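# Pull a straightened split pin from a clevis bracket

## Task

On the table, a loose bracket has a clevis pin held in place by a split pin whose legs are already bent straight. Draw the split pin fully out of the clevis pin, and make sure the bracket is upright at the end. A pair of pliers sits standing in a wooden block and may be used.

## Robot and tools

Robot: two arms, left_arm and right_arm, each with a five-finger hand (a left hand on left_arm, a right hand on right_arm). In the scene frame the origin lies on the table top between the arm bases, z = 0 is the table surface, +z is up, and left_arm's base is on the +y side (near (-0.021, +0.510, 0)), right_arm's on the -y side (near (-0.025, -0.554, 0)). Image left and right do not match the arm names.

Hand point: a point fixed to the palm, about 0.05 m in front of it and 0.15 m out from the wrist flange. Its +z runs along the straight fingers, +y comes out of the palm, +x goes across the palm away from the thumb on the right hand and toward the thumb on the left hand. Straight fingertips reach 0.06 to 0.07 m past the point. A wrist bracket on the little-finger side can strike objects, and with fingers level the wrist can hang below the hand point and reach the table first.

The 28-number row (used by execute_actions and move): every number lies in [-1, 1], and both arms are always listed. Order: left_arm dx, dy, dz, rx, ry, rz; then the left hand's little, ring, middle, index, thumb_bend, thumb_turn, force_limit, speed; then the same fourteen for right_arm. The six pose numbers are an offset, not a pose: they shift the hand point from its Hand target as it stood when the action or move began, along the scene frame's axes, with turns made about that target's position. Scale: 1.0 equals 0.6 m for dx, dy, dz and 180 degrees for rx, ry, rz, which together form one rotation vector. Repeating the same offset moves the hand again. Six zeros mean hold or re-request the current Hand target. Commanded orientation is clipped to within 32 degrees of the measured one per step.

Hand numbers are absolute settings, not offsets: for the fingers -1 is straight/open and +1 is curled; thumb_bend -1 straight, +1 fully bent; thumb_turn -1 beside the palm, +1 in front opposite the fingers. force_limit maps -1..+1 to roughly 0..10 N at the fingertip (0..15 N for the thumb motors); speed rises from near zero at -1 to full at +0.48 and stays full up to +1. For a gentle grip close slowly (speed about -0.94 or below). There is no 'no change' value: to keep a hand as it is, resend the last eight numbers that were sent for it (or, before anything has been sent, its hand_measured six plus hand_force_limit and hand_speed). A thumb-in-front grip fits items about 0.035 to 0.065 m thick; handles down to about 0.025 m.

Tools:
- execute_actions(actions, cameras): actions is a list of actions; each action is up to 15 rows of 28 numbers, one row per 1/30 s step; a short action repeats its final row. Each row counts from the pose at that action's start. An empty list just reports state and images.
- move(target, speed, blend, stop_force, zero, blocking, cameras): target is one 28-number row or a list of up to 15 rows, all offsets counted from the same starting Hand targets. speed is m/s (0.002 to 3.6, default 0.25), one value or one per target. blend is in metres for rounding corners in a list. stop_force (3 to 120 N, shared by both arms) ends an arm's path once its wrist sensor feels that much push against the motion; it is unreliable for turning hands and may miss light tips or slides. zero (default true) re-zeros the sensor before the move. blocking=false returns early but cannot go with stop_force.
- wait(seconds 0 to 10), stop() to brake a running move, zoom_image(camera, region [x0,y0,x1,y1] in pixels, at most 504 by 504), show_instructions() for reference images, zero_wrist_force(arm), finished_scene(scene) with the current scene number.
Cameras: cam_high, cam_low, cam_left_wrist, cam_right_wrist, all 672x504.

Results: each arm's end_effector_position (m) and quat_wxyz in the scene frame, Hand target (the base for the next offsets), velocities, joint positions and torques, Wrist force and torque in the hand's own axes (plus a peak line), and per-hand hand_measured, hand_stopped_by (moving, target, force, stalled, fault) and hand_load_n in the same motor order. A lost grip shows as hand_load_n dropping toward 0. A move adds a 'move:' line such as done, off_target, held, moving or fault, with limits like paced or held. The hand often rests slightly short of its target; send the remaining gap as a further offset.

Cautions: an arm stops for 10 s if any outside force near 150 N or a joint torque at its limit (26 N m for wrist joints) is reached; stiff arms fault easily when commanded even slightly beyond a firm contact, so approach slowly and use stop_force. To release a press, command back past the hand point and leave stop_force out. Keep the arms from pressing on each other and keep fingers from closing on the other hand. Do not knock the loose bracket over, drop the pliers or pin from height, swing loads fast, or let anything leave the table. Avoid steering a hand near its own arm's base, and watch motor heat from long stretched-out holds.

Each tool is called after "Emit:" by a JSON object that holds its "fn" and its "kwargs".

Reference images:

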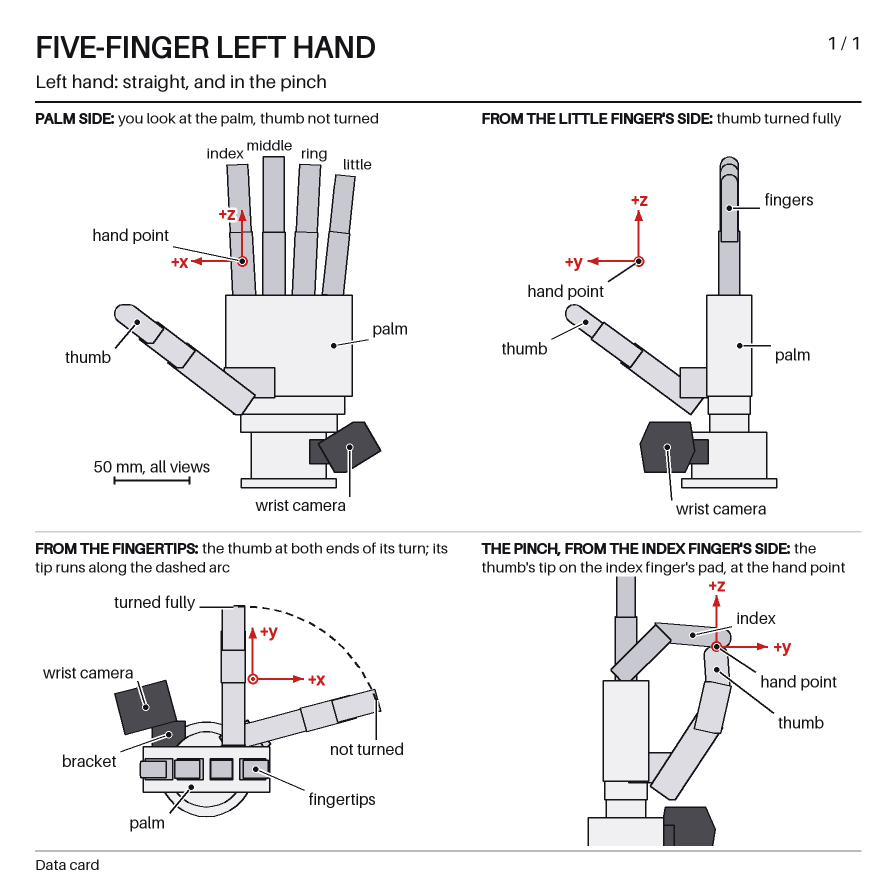

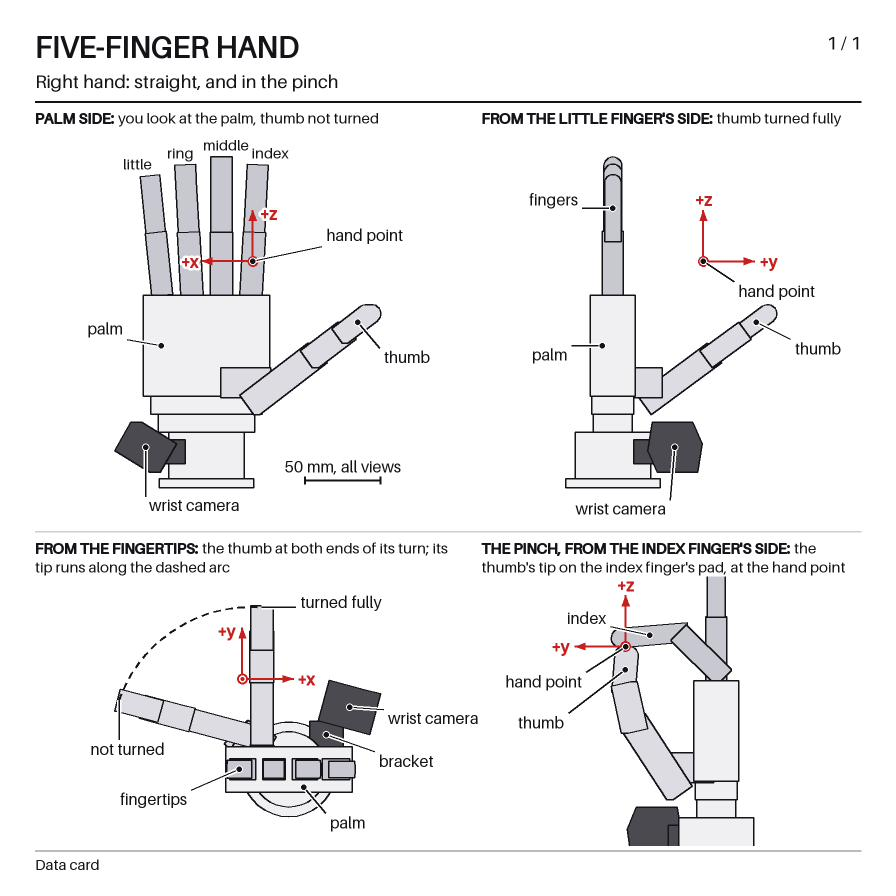

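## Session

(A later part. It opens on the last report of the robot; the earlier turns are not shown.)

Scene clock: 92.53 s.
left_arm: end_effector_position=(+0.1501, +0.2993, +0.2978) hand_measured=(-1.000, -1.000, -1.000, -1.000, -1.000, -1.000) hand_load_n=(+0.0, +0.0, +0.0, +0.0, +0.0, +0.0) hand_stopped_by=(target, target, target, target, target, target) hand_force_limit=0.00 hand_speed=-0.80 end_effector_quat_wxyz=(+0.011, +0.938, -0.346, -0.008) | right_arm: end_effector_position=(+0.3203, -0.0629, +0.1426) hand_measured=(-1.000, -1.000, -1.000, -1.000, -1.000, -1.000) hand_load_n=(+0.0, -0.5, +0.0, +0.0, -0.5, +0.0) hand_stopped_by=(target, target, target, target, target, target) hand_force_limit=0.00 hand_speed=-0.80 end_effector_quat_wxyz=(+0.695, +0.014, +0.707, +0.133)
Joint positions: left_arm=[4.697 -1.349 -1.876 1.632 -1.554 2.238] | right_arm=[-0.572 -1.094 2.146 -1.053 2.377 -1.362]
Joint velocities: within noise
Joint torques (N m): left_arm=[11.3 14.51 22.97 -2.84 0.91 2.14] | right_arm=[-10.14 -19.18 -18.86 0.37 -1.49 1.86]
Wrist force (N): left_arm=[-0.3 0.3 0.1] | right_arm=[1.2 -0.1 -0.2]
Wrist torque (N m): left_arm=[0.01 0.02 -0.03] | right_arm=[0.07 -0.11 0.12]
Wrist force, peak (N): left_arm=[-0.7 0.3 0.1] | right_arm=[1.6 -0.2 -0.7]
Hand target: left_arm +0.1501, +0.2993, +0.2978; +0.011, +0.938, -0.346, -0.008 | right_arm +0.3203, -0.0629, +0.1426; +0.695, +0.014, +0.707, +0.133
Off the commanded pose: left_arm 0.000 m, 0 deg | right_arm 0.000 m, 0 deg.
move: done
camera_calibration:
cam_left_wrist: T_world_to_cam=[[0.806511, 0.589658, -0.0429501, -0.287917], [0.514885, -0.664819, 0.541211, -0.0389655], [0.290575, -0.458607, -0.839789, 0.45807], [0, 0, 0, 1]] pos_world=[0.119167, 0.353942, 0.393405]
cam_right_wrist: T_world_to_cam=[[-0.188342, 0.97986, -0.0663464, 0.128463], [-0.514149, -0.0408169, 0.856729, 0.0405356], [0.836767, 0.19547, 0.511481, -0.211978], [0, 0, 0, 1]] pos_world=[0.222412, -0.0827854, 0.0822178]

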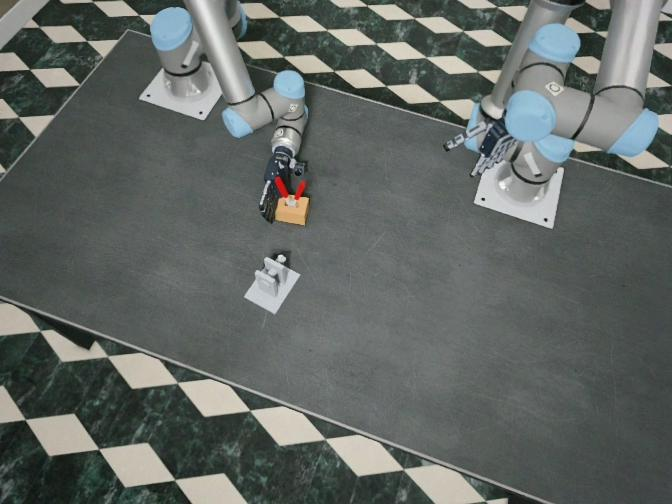

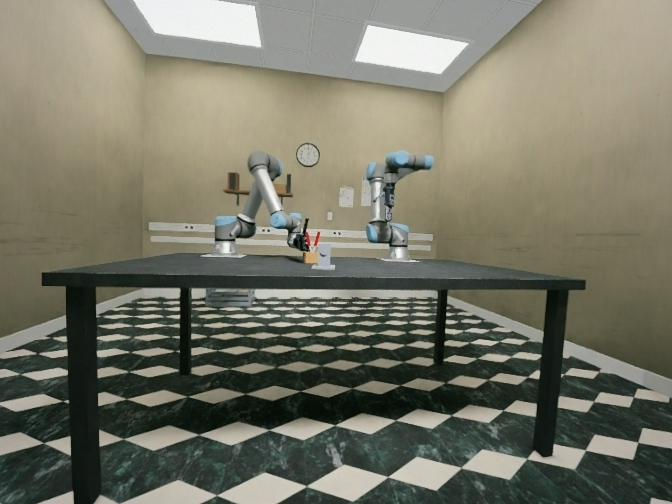

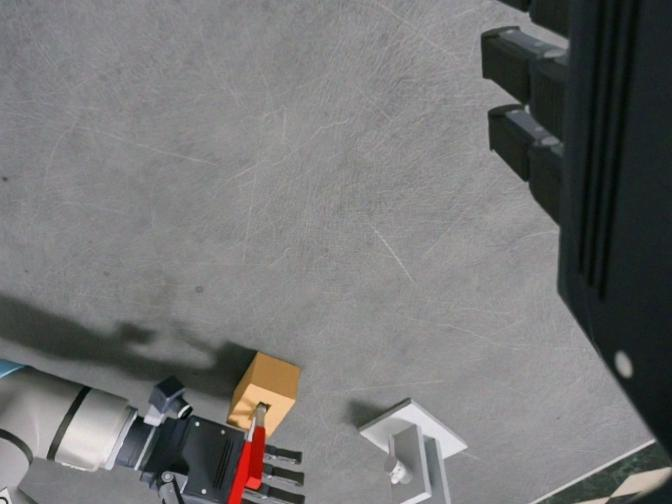

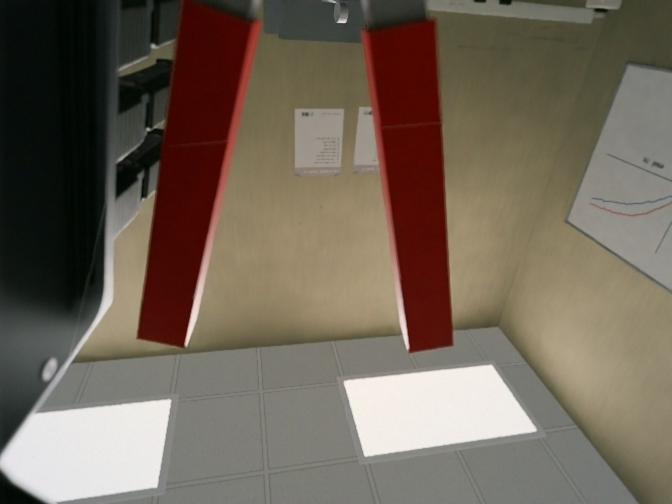

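Emit:
{"fn": "move", "kwargs": {"target": [0,0,0,0,0,0,-1,-1,-1,-1,-1,-1,0,-0.8,-0.002,0.0113,0.0024,0,0,0,-1,-1,-1,-1,-1,-1,0,-0.8], "speed": 0.03, "stop_force": 4}}

Emit:
{"fn": "move", "kwargs": {"target": [0,0,0,0,0,0,-1,-1,-1,-1,-1,-1,0,-0.8,0,0,0,0,0,0,-1,-1,-1,-1,-1,1,-0.3,-0.5]}}

Emit:
{"fn": "zoom_image", "kwargs": {"camera": "cam_left_wrist", "region": [120, 320, 400, 504]}}

Emit:
{"fn": "zoom_image", "kwargs": {"camera": "cam_high", "region": [230, 120, 350, 240]}}

Scene clock: 99.30 s.
left_arm: end_effector_position=(+0.1501, +0.2993, +0.2978) hand_measured=(-1.000, -1.000, -1.000, -1.000, -1.000, -1.000) hand_load_n=(+0.0, +0.0, +0.0, +0.0, +0.0, +0.0) hand_stopped_by=(target, target, target, target, target, target) hand_force_limit=0.00 hand_speed=-0.80 end_effector_quat_wxyz=(+0.011, +0.938, -0.346, -0.008) | right_arm: end_effector_position=(+0.3191, -0.0561, +0.1441) hand_measured=(-1.000, -1.000, -1.000, -1.000, -1.000, -1.000) hand_load_n=(+0.0, +0.0, +0.0, +0.0, +0.0, +0.0) hand_stopped_by=(target, target, target, target, target, target) hand_force_limit=0.00 hand_speed=-0.80 end_effector_quat_wxyz=(+0.695, +0.014, +0.707, +0.133)
Joint positions: left_arm=[4.697 -1.349 -1.876 1.632 -1.554 2.238] | right_arm=[-0.559 -1.089 2.128 -1.04 2.389 -1.362]
Joint velocities: within noise
Joint torques (N m): left_arm=[10.66 14.22 23.06 -2.37 0.64 2.12] | right_arm=[12.31 -19.55 -20.1 0.4 1.44 -1.39]
Wrist force (N): left_arm=[-0.7 0.5 0.0] | right_arm=[1.5 0.1 0.0]
Wrist torque (N m): left_arm=[0.04 0.07 -0.05] | right_arm=[0.10 -0.16 0.15]
Wrist force, peak (N): left_arm=[-0.7 0.5 0.0] | right_arm=[1.6 -0.1 -0.1]
Hand target: left_arm +0.1501, +0.2993, +0.2978; +0.011, +0.938, -0.346, -0.008 | right_arm +0.3191, -0.0561, +0.1441; +0.695, +0.014, +0.707, +0.133
Off the commanded pose: left_arm 0.000 m, 0 deg | right_arm 0.000 m, 0 deg.
move: done
camera_calibration:
cam_left_wrist: T_world_to_cam=[[0.806511, 0.589658, -0.0429501, -0.287917], [0.514885, -0.664819, 0.541211, -0.0389655], [0.290575, -0.458607, -0.839789, 0.45807], [0, 0, 0, 1]] pos_world=[0.119167, 0.353942, 0.393405]
cam_right_wrist: T_world_to_cam=[[-0.188342, 0.97986, -0.0663464, 0.121666], [-0.514149, -0.0408169, 0.856729, 0.0389968], [0.836767, 0.19547, 0.511481, -0.213019], [0, 0, 0, 1]] pos_world=[0.221212, -0.0759854, 0.0836178]

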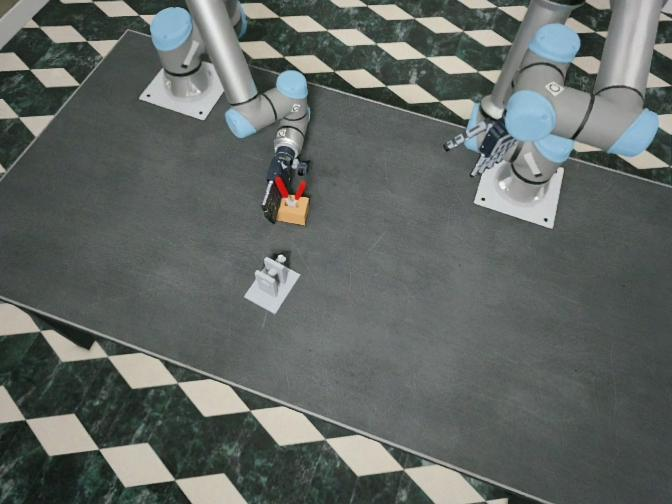

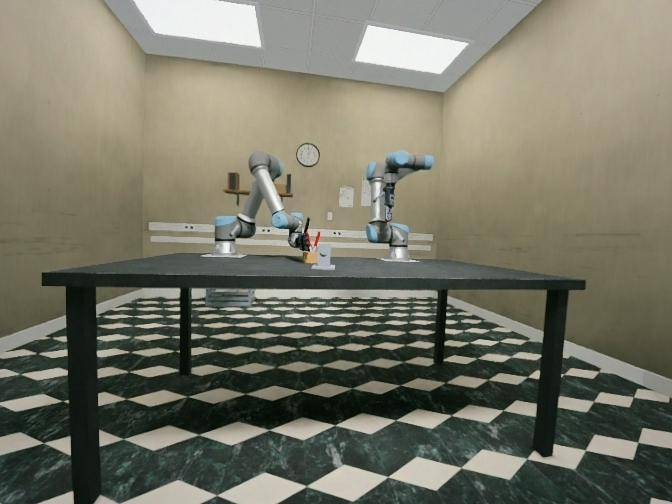

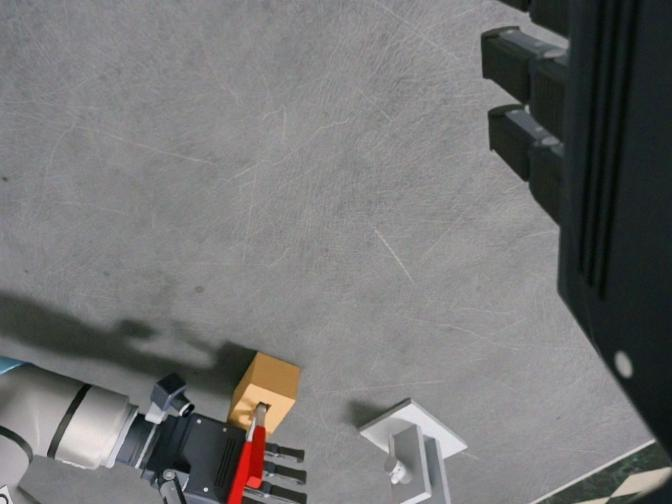

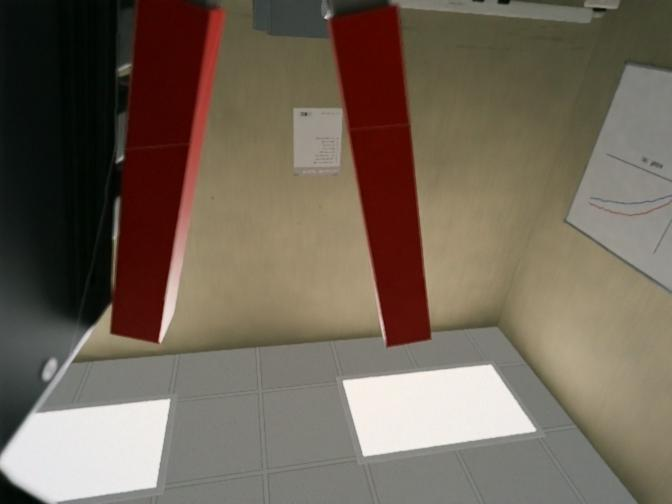

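Scene clock: 101.63 s.
left_arm: end_effector_position=(+0.1501, +0.2993, +0.2978) hand_measured=(-1.000, -1.000, -1.000, -1.000, -1.000, -1.000) hand_load_n=(+0.0, +0.0, +0.0, +0.0, +0.0, +0.0) hand_stopped_by=(target, target, target, target, target, target) hand_force_limit=0.00 hand_speed=-0.80 end_effector_quat_wxyz=(+0.011, +0.938, -0.346, -0.008) | right_arm: end_effector_position=(+0.3191, -0.0561, +0.1441) hand_measured=(-1.000, -1.000, -1.000, -1.000, -1.000, +1.000) hand_load_n=(+0.5, +0.5, +0.0, +0.0, +0.0, +0.0) hand_stopped_by=(target, target, target, target, target, target) hand_force_limit=-0.30 hand_speed=-0.50 end_effector_quat_wxyz=(+0.695, +0.014, +0.707, +0.133)
Joint positions: left_arm=[4.697 -1.349 -1.876 1.632 -1.554 2.238] | right_arm=[-0.559 -1.089 2.128 -1.04 2.389 -1.362]
Joint velocities: within noise
Joint torques (N m): left_arm=[11.02 13.27 23.11 -2.22 0.54 2.12] | right_arm=[12.44 -19.72 -17.79 0.11 0.22 -1.4]
Wrist force (N): left_arm=[-0.4 0.3 -0.1] | right_arm=[1.2 -0.1 0.0]
Wrist torque (N m): left_arm=[0.02 0.04 -0.04] | right_arm=[0.08 -0.12 0.12]
Wrist force, peak (N): left_arm=[-0.6 0.3 0.2] | right_arm=[1.5 -0.3 0.0]
Hand target: left_arm +0.1501, +0.2993, +0.2978; +0.011, +0.938, -0.346, -0.008 | right_arm +0.3191, -0.0561, +0.1441; +0.695, +0.014, +0.707, +0.133
Off the commanded pose: left_arm 0.000 m, 0 deg | right_arm 0.000 m, 0 deg.
move: done
camera_calibration:
cam_left_wrist: T_world_to_cam=[[0.806511, 0.589658, -0.0429501, -0.287917], [0.514885, -0.664819, 0.541211, -0.0389655], [0.290575, -0.458607, -0.839789, 0.45807], [0, 0, 0, 1]] pos_world=[0.119167, 0.353942, 0.393405]
cam_right_wrist: T_world_to_cam=[[-0.188342, 0.97986, -0.0663464, 0.121666], [-0.514149, -0.0408169, 0.856729, 0.0389968], [0.836767, 0.19547, 0.511481, -0.213019], [0, 0, 0, 1]] pos_world=[0.221212, -0.0759854, 0.0836178]

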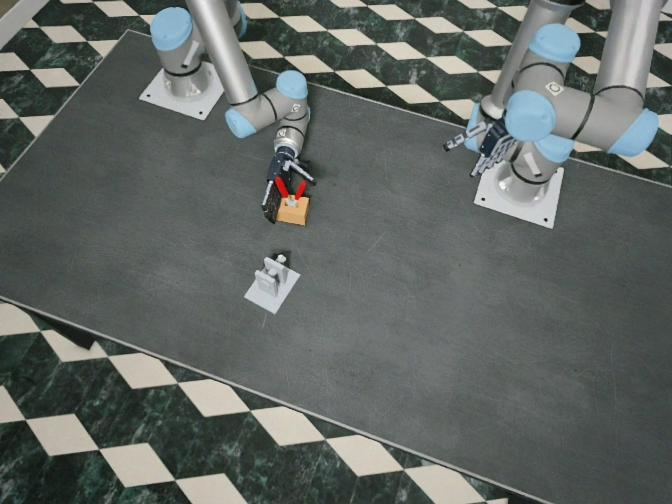

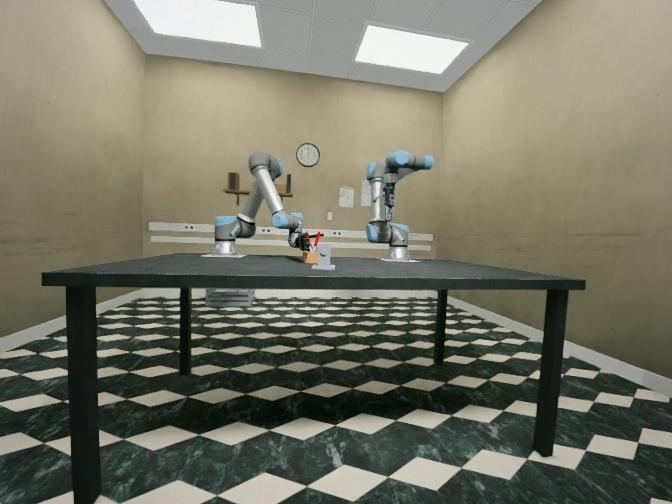

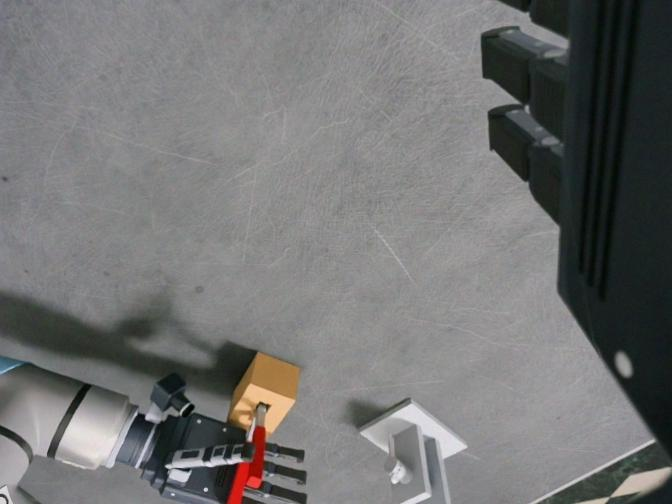

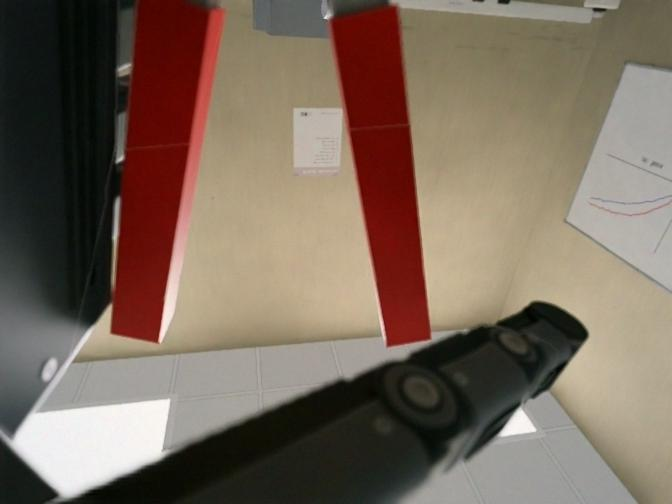

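Scaled by 1.800 from the camera's 672x504 image, which has a finer 960x720 frame.

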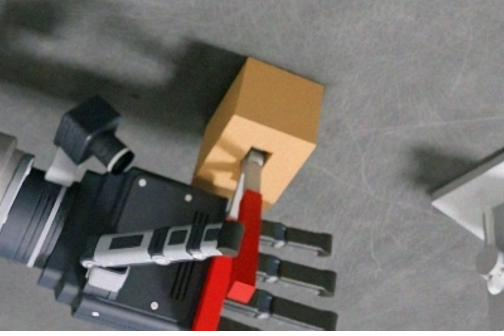

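Scaled by 4.200 from the camera's 672x504 image, which has a finer 960x720 frame.

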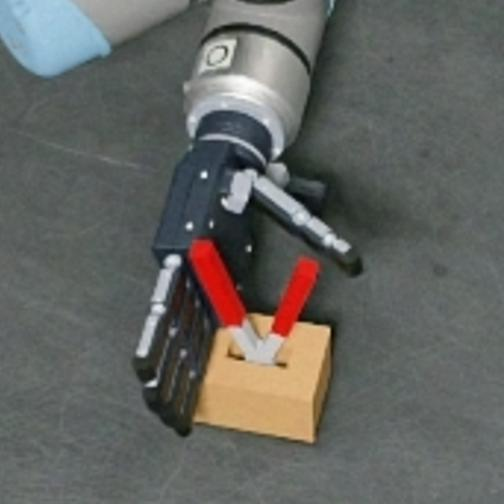

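Emit:
{"fn": "move", "kwargs": {"target": [0,0,0,0,0,0,-1,-1,-1,-1,-1,-1,0,-0.8,0,0,0,0,0,0,-1,-1,-1,-1,0.3,1,-0.7,-0.9]}}

Emit:
{"fn": "zoom_image", "kwargs": {"camera": "cam_left_wrist", "region": [120, 320, 400, 504]}}

Emit:
{"fn": "zoom_image", "kwargs": {"camera": "cam_high", "region": [230, 120, 350, 240]}}

Scene clock: 107.27 s.
left_arm: end_effector_position=(+0.1501, +0.2993, +0.2978) hand_measured=(-1.000, -1.000, -1.000, -1.000, -1.000, -1.000) hand_load_n=(+0.0, +0.0, +0.0, +0.0, +0.0, +0.0) hand_stopped_by=(target, target, target, target, target, target) hand_force_limit=0.00 hand_speed=-0.80 end_effector_quat_wxyz=(+0.011, +0.938, -0.346, -0.008) | right_arm: end_effector_position=(+0.3191, -0.0561, +0.1441) hand_measured=(-1.000, -1.000, -1.000, -1.000, -0.652, +1.000) hand_load_n=(+0.0, +0.0, +0.0, +0.0, +3.0, +0.0) hand_stopped_by=(target, target, target, target, force, target) hand_force_limit=-0.70 hand_speed=-0.90 end_effector_quat_wxyz=(+0.695, +0.014, +0.707, +0.133)
Joint positions: left_arm=[4.697 -1.349 -1.876 1.632 -1.554 2.238] | right_arm=[-0.559 -1.089 2.128 -1.04 2.389 -1.362]
Joint velocities: within noise
Joint torques (N m): left_arm=[9.52 12.02 23.42 -1.6 0.26 2.01] | right_arm=[10.77 -20.77 -12.51 -0.81 -1.11 -1.3]
Wrist force (N): left_arm=[-0.5 0.3 0.0] | right_arm=[1.2 0.3 -0.2]
Wrist torque (N m): left_arm=[0.01 0.05 -0.03] | right_arm=[0.09 -0.12 0.17]
Wrist force, peak (N): left_arm=[-0.4 0.6 0.0] | right_arm=[1.6 -0.1 -0.2]
Hand target: left_arm +0.1501, +0.2993, +0.2978; +0.011, +0.938, -0.346, -0.008 | right_arm +0.3191, -0.0561, +0.1441; +0.695, +0.014, +0.707, +0.133
Off the commanded pose: left_arm 0.000 m, 0 deg | right_arm 0.000 m, 0 deg.
move: done
camera_calibration:
cam_left_wrist: T_world_to_cam=[[0.806511, 0.589658, -0.0429501, -0.287917], [0.514885, -0.664819, 0.541211, -0.0389655], [0.290575, -0.458607, -0.839789, 0.45807], [0, 0, 0, 1]] pos_world=[0.119167, 0.353942, 0.393405]
cam_right_wrist: T_world_to_cam=[[-0.188342, 0.97986, -0.0663464, 0.121666], [-0.514149, -0.0408169, 0.856729, 0.0389968], [0.836767, 0.19547, 0.511481, -0.213019], [0, 0, 0, 1]] pos_world=[0.221212, -0.0759854, 0.0836178]

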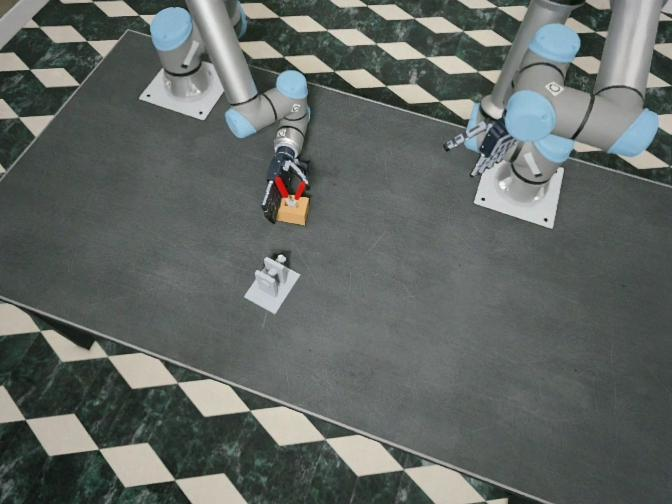

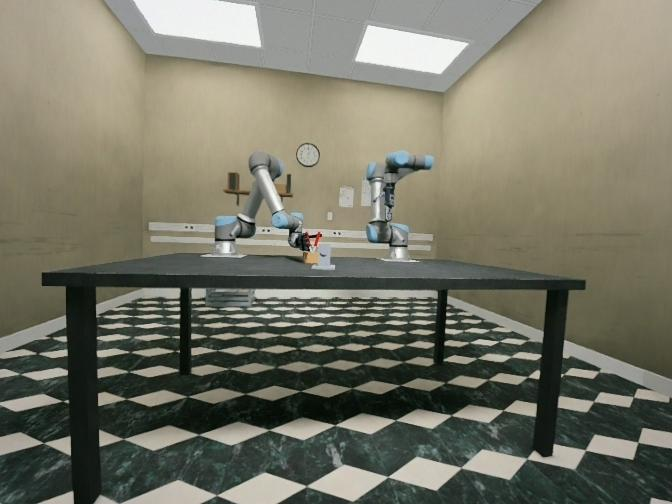

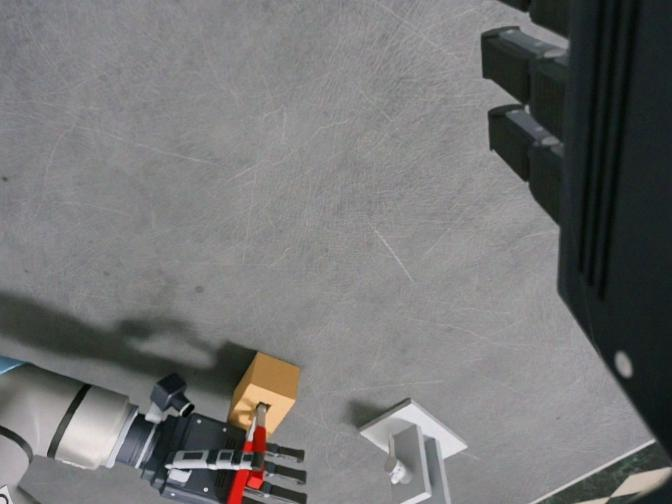

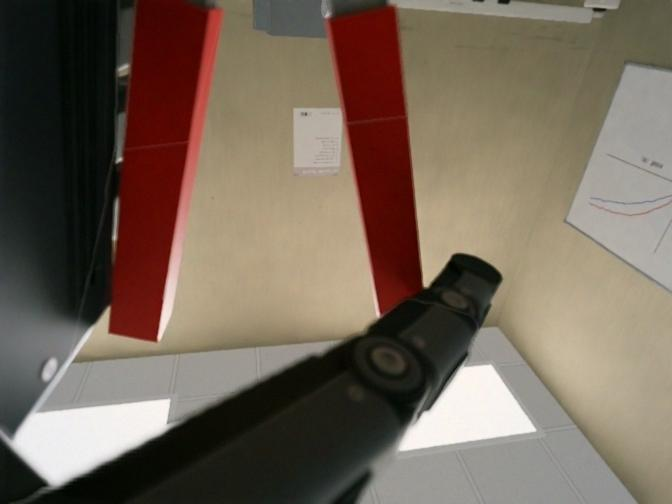

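Scaled by 1.800 from the camera's 672x504 image, which has a finer 960x720 frame.

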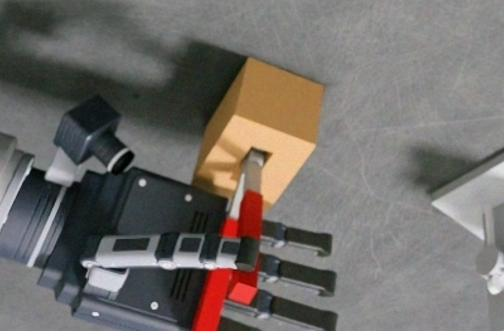

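Scaled by 4.200 from the camera's 672x504 image, which has a finer 960x720 frame.

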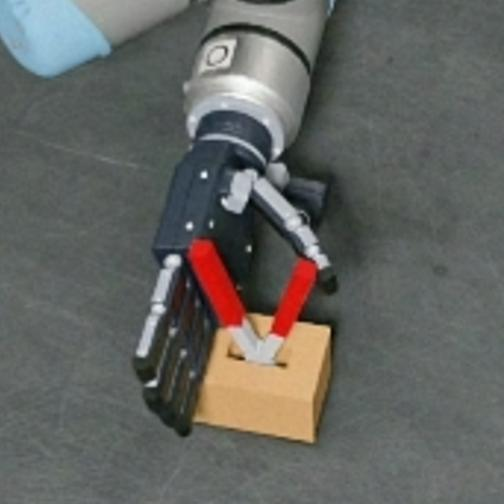

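Emit:
{"fn": "move", "kwargs": {"target": [0,0,0,0,0,0,-1,-1,-1,-1,-1,-1,0,-0.8,0,0,0,0,0,0,-1,-1,-1,-1,0.31,1,-0.4,-0.9]}}

Emit:
{"fn": "zoom_image", "kwargs": {"camera": "cam_high", "region": [230, 120, 350, 240]}}

Scene clock: 114.43 s.
left_arm: end_effector_position=(+0.1501, +0.2993, +0.2978) hand_measured=(-1.000, -1.000, -1.000, -1.000, -1.000, -1.000) hand_load_n=(+0.0, +0.0, +0.0, +0.0, +0.0, +0.0) hand_stopped_by=(target, target, target, target, target, target) hand_force_limit=0.00 hand_speed=-0.80 end_effector_quat_wxyz=(+0.011, +0.938, -0.346, -0.008) | right_arm: end_effector_position=(+0.3191, -0.0561, +0.1441) hand_measured=(-1.000, -1.000, -1.000, -1.000, -0.496, +1.000) hand_load_n=(+0.0, +0.0, +0.0, +0.0, +4.0, +0.5) hand_stopped_by=(target, target, target, target, force, target) hand_force_limit=-0.40 hand_speed=-0.90 end_effector_quat_wxyz=(+0.695, +0.014, +0.707, +0.133)
Joint positions: left_arm=[4.697 -1.349 -1.876 1.632 -1.554 2.238] | right_arm=[-0.559 -1.089 2.128 -1.04 2.389 -1.362]
Joint velocities: within noise
Joint torques (N m): left_arm=[8.92 11.22 22.05 -1.25 0.18 2.05] | right_arm=[9.91 -21.74 -8.87 -1.47 -1.06 -1.27]
Wrist force (N): left_arm=[-0.4 0.3 0.1] | right_arm=[-0.8 0.5 -0.1]
Wrist torque (N m): left_arm=[0.00 0.04 -0.03] | right_arm=[0.07 -0.08 0.12]
Wrist force, peak (N): left_arm=[-0.6 0.5 -0.1] | right_arm=[-1.8 1.0 -0.1]
Hand target: left_arm +0.1501, +0.2993, +0.2978; +0.011, +0.938, -0.346, -0.008 | right_arm +0.3191, -0.0561, +0.1441; +0.695, +0.014, +0.707, +0.133
Off the commanded pose: left_arm 0.000 m, 0 deg | right_arm 0.000 m, 0 deg.
move: done
camera_calibration:
cam_left_wrist: T_world_to_cam=[[0.806511, 0.589658, -0.0429501, -0.287917], [0.514885, -0.664819, 0.541211, -0.0389655], [0.290575, -0.458607, -0.839789, 0.45807], [0, 0, 0, 1]] pos_world=[0.119167, 0.353942, 0.393405]
cam_right_wrist: T_world_to_cam=[[-0.188342, 0.97986, -0.0663464, 0.121666], [-0.514149, -0.0408169, 0.856729, 0.0389968], [0.836767, 0.19547, 0.511481, -0.213019], [0, 0, 0, 1]] pos_world=[0.221212, -0.0759854, 0.0836178]

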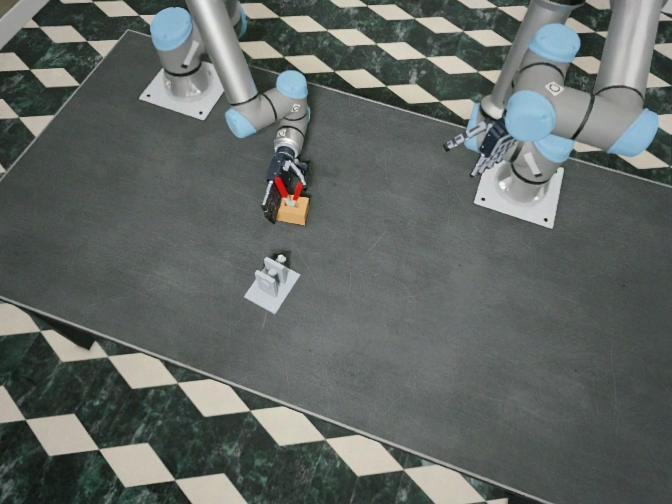

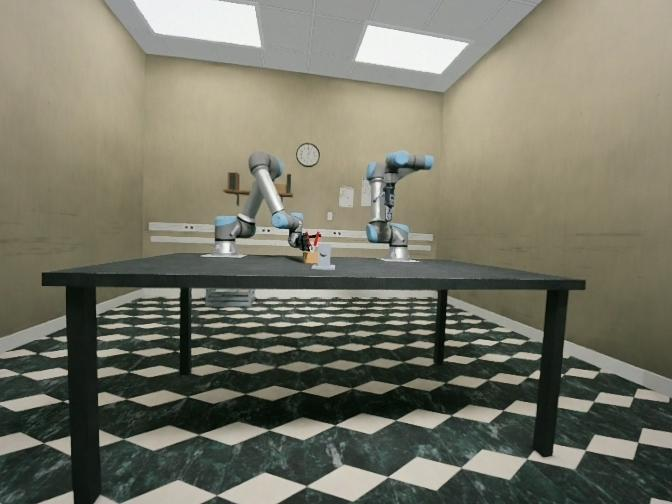

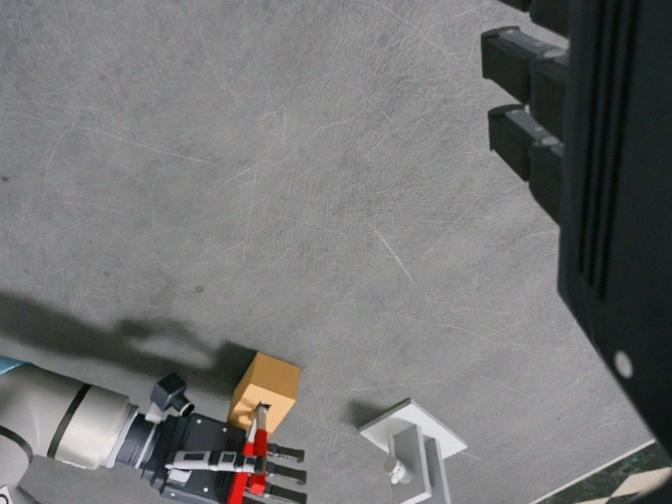

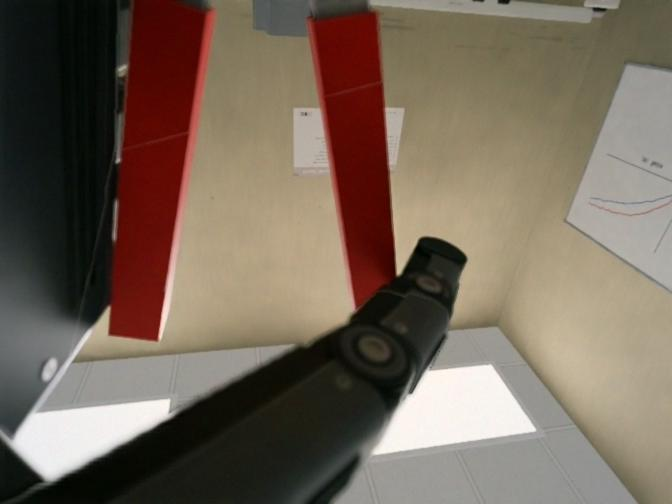

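Scaled by 4.200 from the camera's 672x504 image, which has a finer 960x720 frame.

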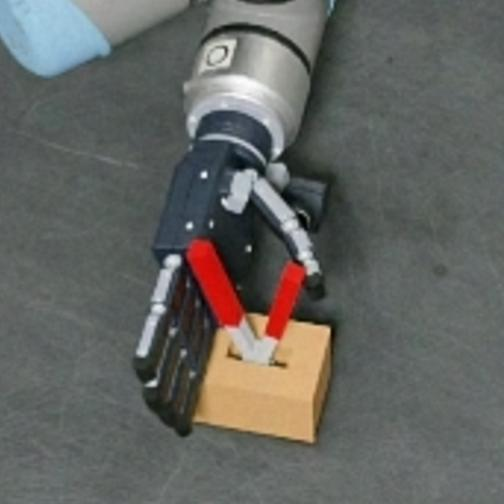

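Emit:
{"fn": "move", "kwargs": {"target": [0,0,0,0,0,0,-1,-1,-1,-1,-1,-1,0,-0.8,0,0,0.2,0,0,0,-1,-1,-1,-1,0.31,1,-0.4,-0.9], "speed": 0.08}}

Emit:
{"fn": "zoom_image", "kwargs": {"camera": "cam_high", "region": [230, 90, 380, 240]}}

Emit:
{"fn": "zoom_image", "kwargs": {"camera": "cam_low", "region": [270, 190, 350, 290]}}

Scene clock: 118.53 s.
left_arm: end_effector_position=(+0.1501, +0.2993, +0.2978) hand_measured=(-1.000, -1.000, -1.000, -1.000, -1.000, -1.000) hand_load_n=(+0.0, +0.0, +0.0, +0.0, +0.0, +0.0) hand_stopped_by=(target, target, target, target, target, target) hand_force_limit=0.00 hand_speed=-0.80 end_effector_quat_wxyz=(+0.011, +0.938, -0.346, -0.008) | right_arm: end_effector_position=(+0.3192, -0.0561, +0.2640) hand_measured=(-1.000, -1.000, -1.000, -1.000, -0.496, +1.000) hand_load_n=(+0.0, -0.5, +0.0, +0.0, +3.0, -2.0) hand_stopped_by=(target, target, target, target, force, target) hand_force_limit=-0.40 hand_speed=-0.90 end_effector_quat_wxyz=(+0.695, +0.014, +0.707, +0.133)
Joint positions: left_arm=[4.697 -1.349 -1.876 1.632 -1.554 2.238] | right_arm=[-0.56 -1.338 2.046 -0.709 2.389 -1.362]
Joint velocities: within noise
Joint torques (N m): left_arm=[9.29 11.36 22.58 -0.83 0.05 2.1] | right_arm=[10.99 -43.91 -25.54 0.32 1.24 1.84]
Wrist force (N): left_arm=[-0.4 0.3 0.0] | right_arm=[2.8 -0.6 -0.2]
Wrist torque (N m): left_arm=[0.02 0.03 -0.03] | right_arm=[0.05 -0.15 0.15]
Wrist force, peak (N): left_arm=[-0.6 0.5 0.0] | right_arm=[3.2 -1.0 -0.1]
Hand target: left_arm +0.1501, +0.2993, +0.2978; +0.011, +0.938, -0.346, -0.008 | right_arm +0.3191, -0.0561, +0.2641; +0.695, +0.014, +0.707, +0.133
Off the commanded pose: left_arm 0.000 m, 0 deg | right_arm 0.000 m, 0 deg.
move: done
camera_calibration:
cam_left_wrist: T_world_to_cam=[[0.806511, 0.589658, -0.0429501, -0.287917], [0.514885, -0.664819, 0.541211, -0.0389655], [0.290575, -0.458607, -0.839789, 0.45807], [0, 0, 0, 1]] pos_world=[0.119167, 0.353942, 0.393405]
cam_right_wrist: T_world_to_cam=[[-0.1882, 0.979884, -0.0663982, 0.129719], [-0.514176, -0.040702, 0.856719, -0.0636608], [0.836782, 0.195375, 0.511492, -0.274423], [0, 0, 0, 1]] pos_world=[0.221312, -0.0760851, 0.203518]

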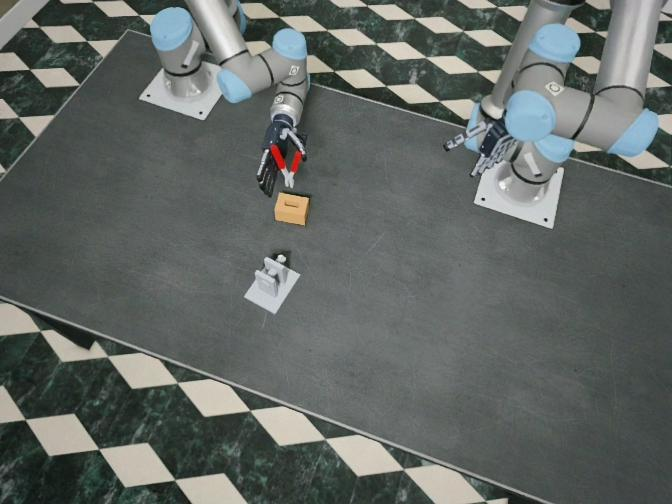

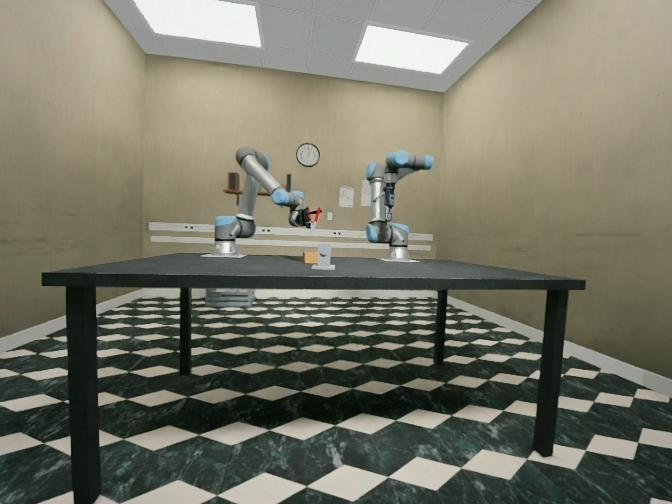

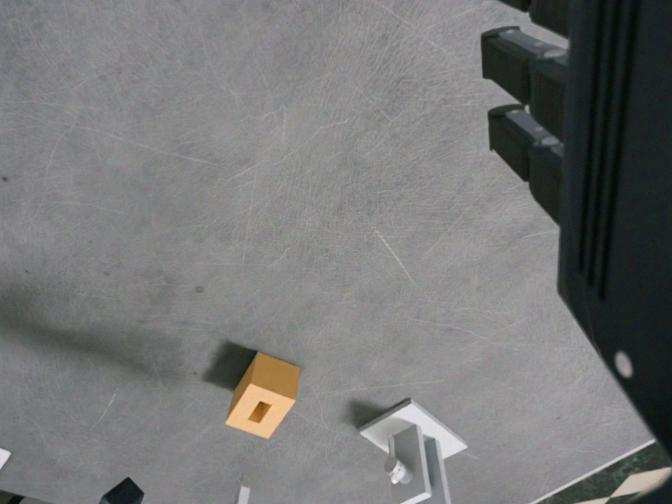

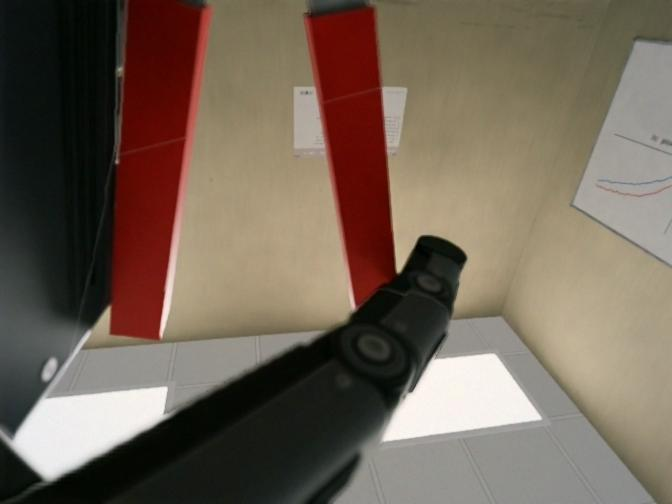

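Scaled by 3.360 from the camera's 672x504 image, which has a finer 960x720 frame.

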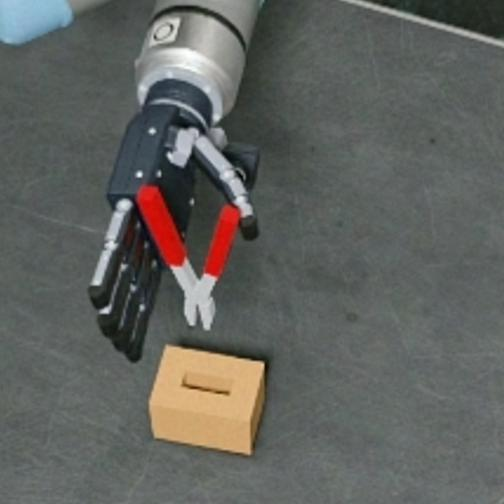

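Scaled by 5.040 from the camera's 672x504 image, which has a finer 960x720 frame.

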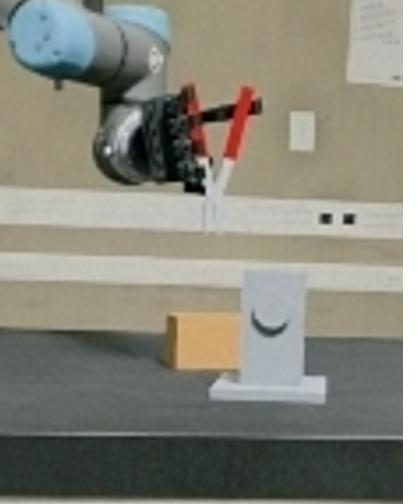

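Emit:
{"fn": "move", "kwargs": {"target": [0.343,-0.227,-0.156,-0.1502,-0.0951,0,-1,-1,-1,-1,-1,-1,0,-0.8,0.21,0.075,0,0,0,0,-1,-1,-1,-1,0.31,1,-0.4,-0.9], "speed": 0.12}}

Emit:
{"fn": "zoom_image", "kwargs": {"camera": "cam_left_wrist", "region": [250, 120, 450, 320]}}

Emit:
{"fn": "zoom_image", "kwargs": {"camera": "cam_high", "region": [220, 150, 370, 300]}}

Scene clock: 136.07 s.
left_arm: end_effector_position=(+0.3558, +0.1632, +0.2043) hand_measured=(-1.000, -1.000, -1.000, -1.000, -1.000, -1.000) hand_load_n=(+0.0, +0.0, +0.0, +0.0, +0.0, +0.0) hand_stopped_by=(target, target, target, target, target, target) hand_force_limit=0.00 hand_speed=-0.80 end_effector_quat_wxyz=(+0.178, +0.900, -0.336, +0.211) | right_arm: end_effector_position=(+0.4451, -0.0111, +0.2641) hand_measured=(-1.000, -1.000, -1.000, -1.000, -0.496, +1.000) hand_load_n=(+0.5, +0.0, +0.0, +0.0, +3.0, -2.0) hand_stopped_by=(target, target, target, target, force, target) hand_force_limit=-0.40 hand_speed=-0.90 end_effector_quat_wxyz=(+0.695, +0.014, +0.707, +0.133)
Joint positions: left_arm=[4.623 -1.765 -1.783 2.329 -1.126 2.092] | right_arm=[-0.721 -1.158 1.787 -0.63 2.227 -1.362]
Joint velocities: within noise
Joint torques (N m): left_arm=[-10.58 20.83 23.49 0.18 1.95 -2] | right_arm=[-10.4 -24.46 -26.64 0 -1.59 1.83]
Wrist force (N): left_arm=[-1.1 0.5 -0.3] | right_arm=[2.7 -0.7 -0.3]
Wrist torque (N m): left_arm=[0.07 0.04 -0.13] | right_arm=[0.03 -0.14 0.11]
Wrist force, peak (N): left_arm=[-0.8 1.0 0.2] | right_arm=[3.0 -0.7 -0.5]
Hand target: left_arm +0.3559, +0.1631, +0.2042; +0.178, +0.900, -0.336, +0.211 | right_arm +0.4451, -0.0111, +0.2641; +0.695, +0.014, +0.707, +0.133
Off the commanded pose: left_arm 0.000 m, 0 deg | right_arm 0.000 m, 0 deg.
move: done
camera_calibration:
cam_left_wrist: T_world_to_cam=[[0.824113, 0.561857, -0.0717955, -0.373443], [0.293494, -0.315161, 0.902516, -0.236891], [0.484457, -0.764847, -0.42463, 0.153494], [0, 0, 0, 1]] pos_world=[0.302924, 0.252562, 0.252165]
cam_right_wrist: T_world_to_cam=[[-0.188342, 0.97986, -0.0663464, 0.109363], [-0.514149, -0.0408169, 0.856729, 0.0028047], [0.836767, 0.19547, 0.511481, -0.388606], [0, 0, 0, 1]] pos_world=[0.347212, -0.0310854, 0.203618]

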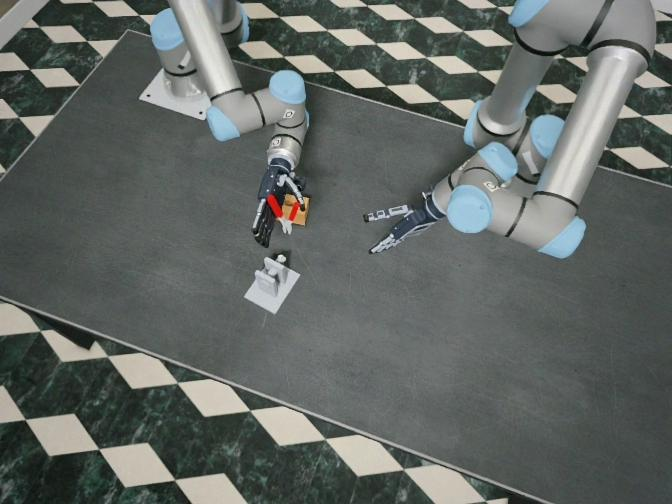

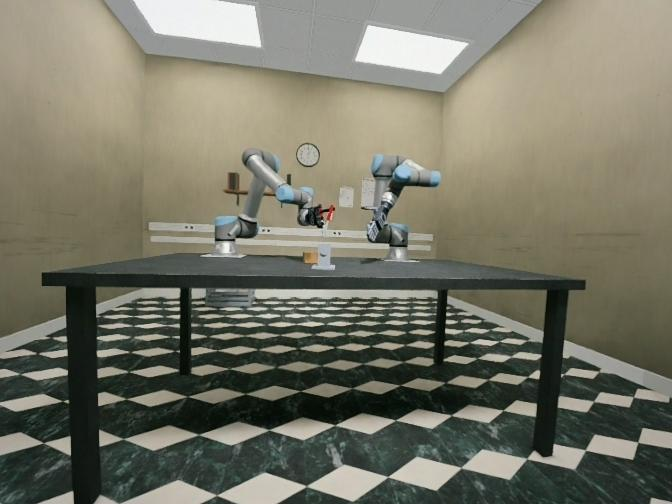

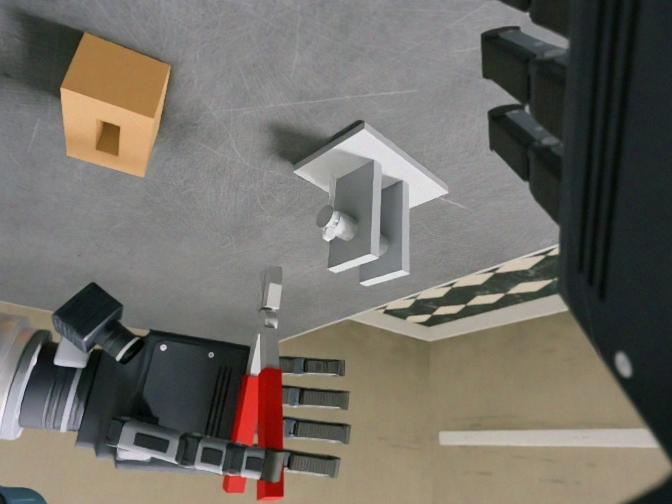

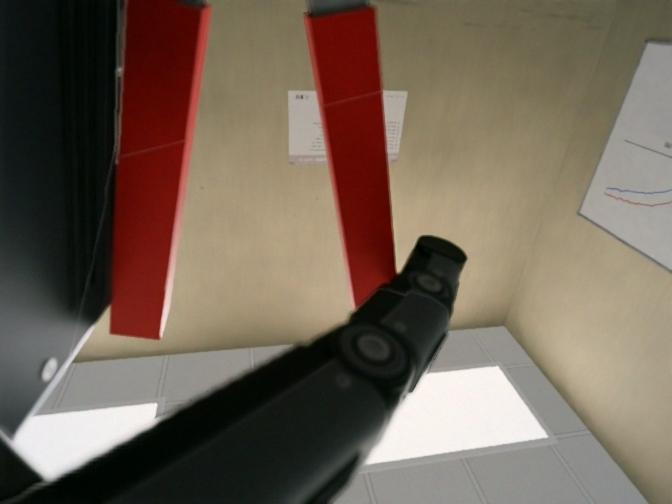

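Scaled by 2.520 from the camera's 672x504 image, which has a finer 960x720 frame.

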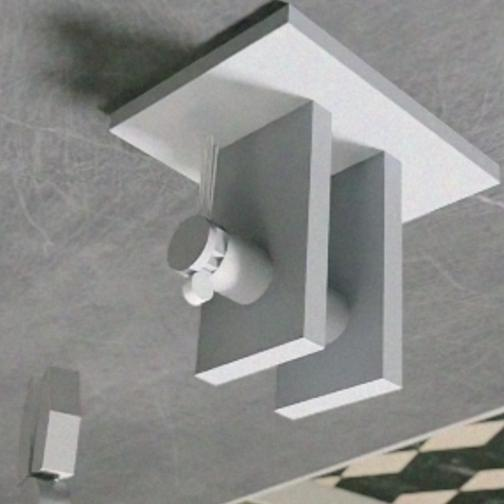

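Scaled by 3.360 from the camera's 672x504 image, which has a finer 960x720 frame.

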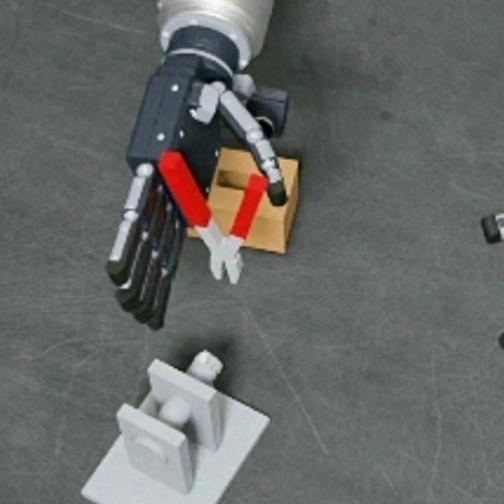

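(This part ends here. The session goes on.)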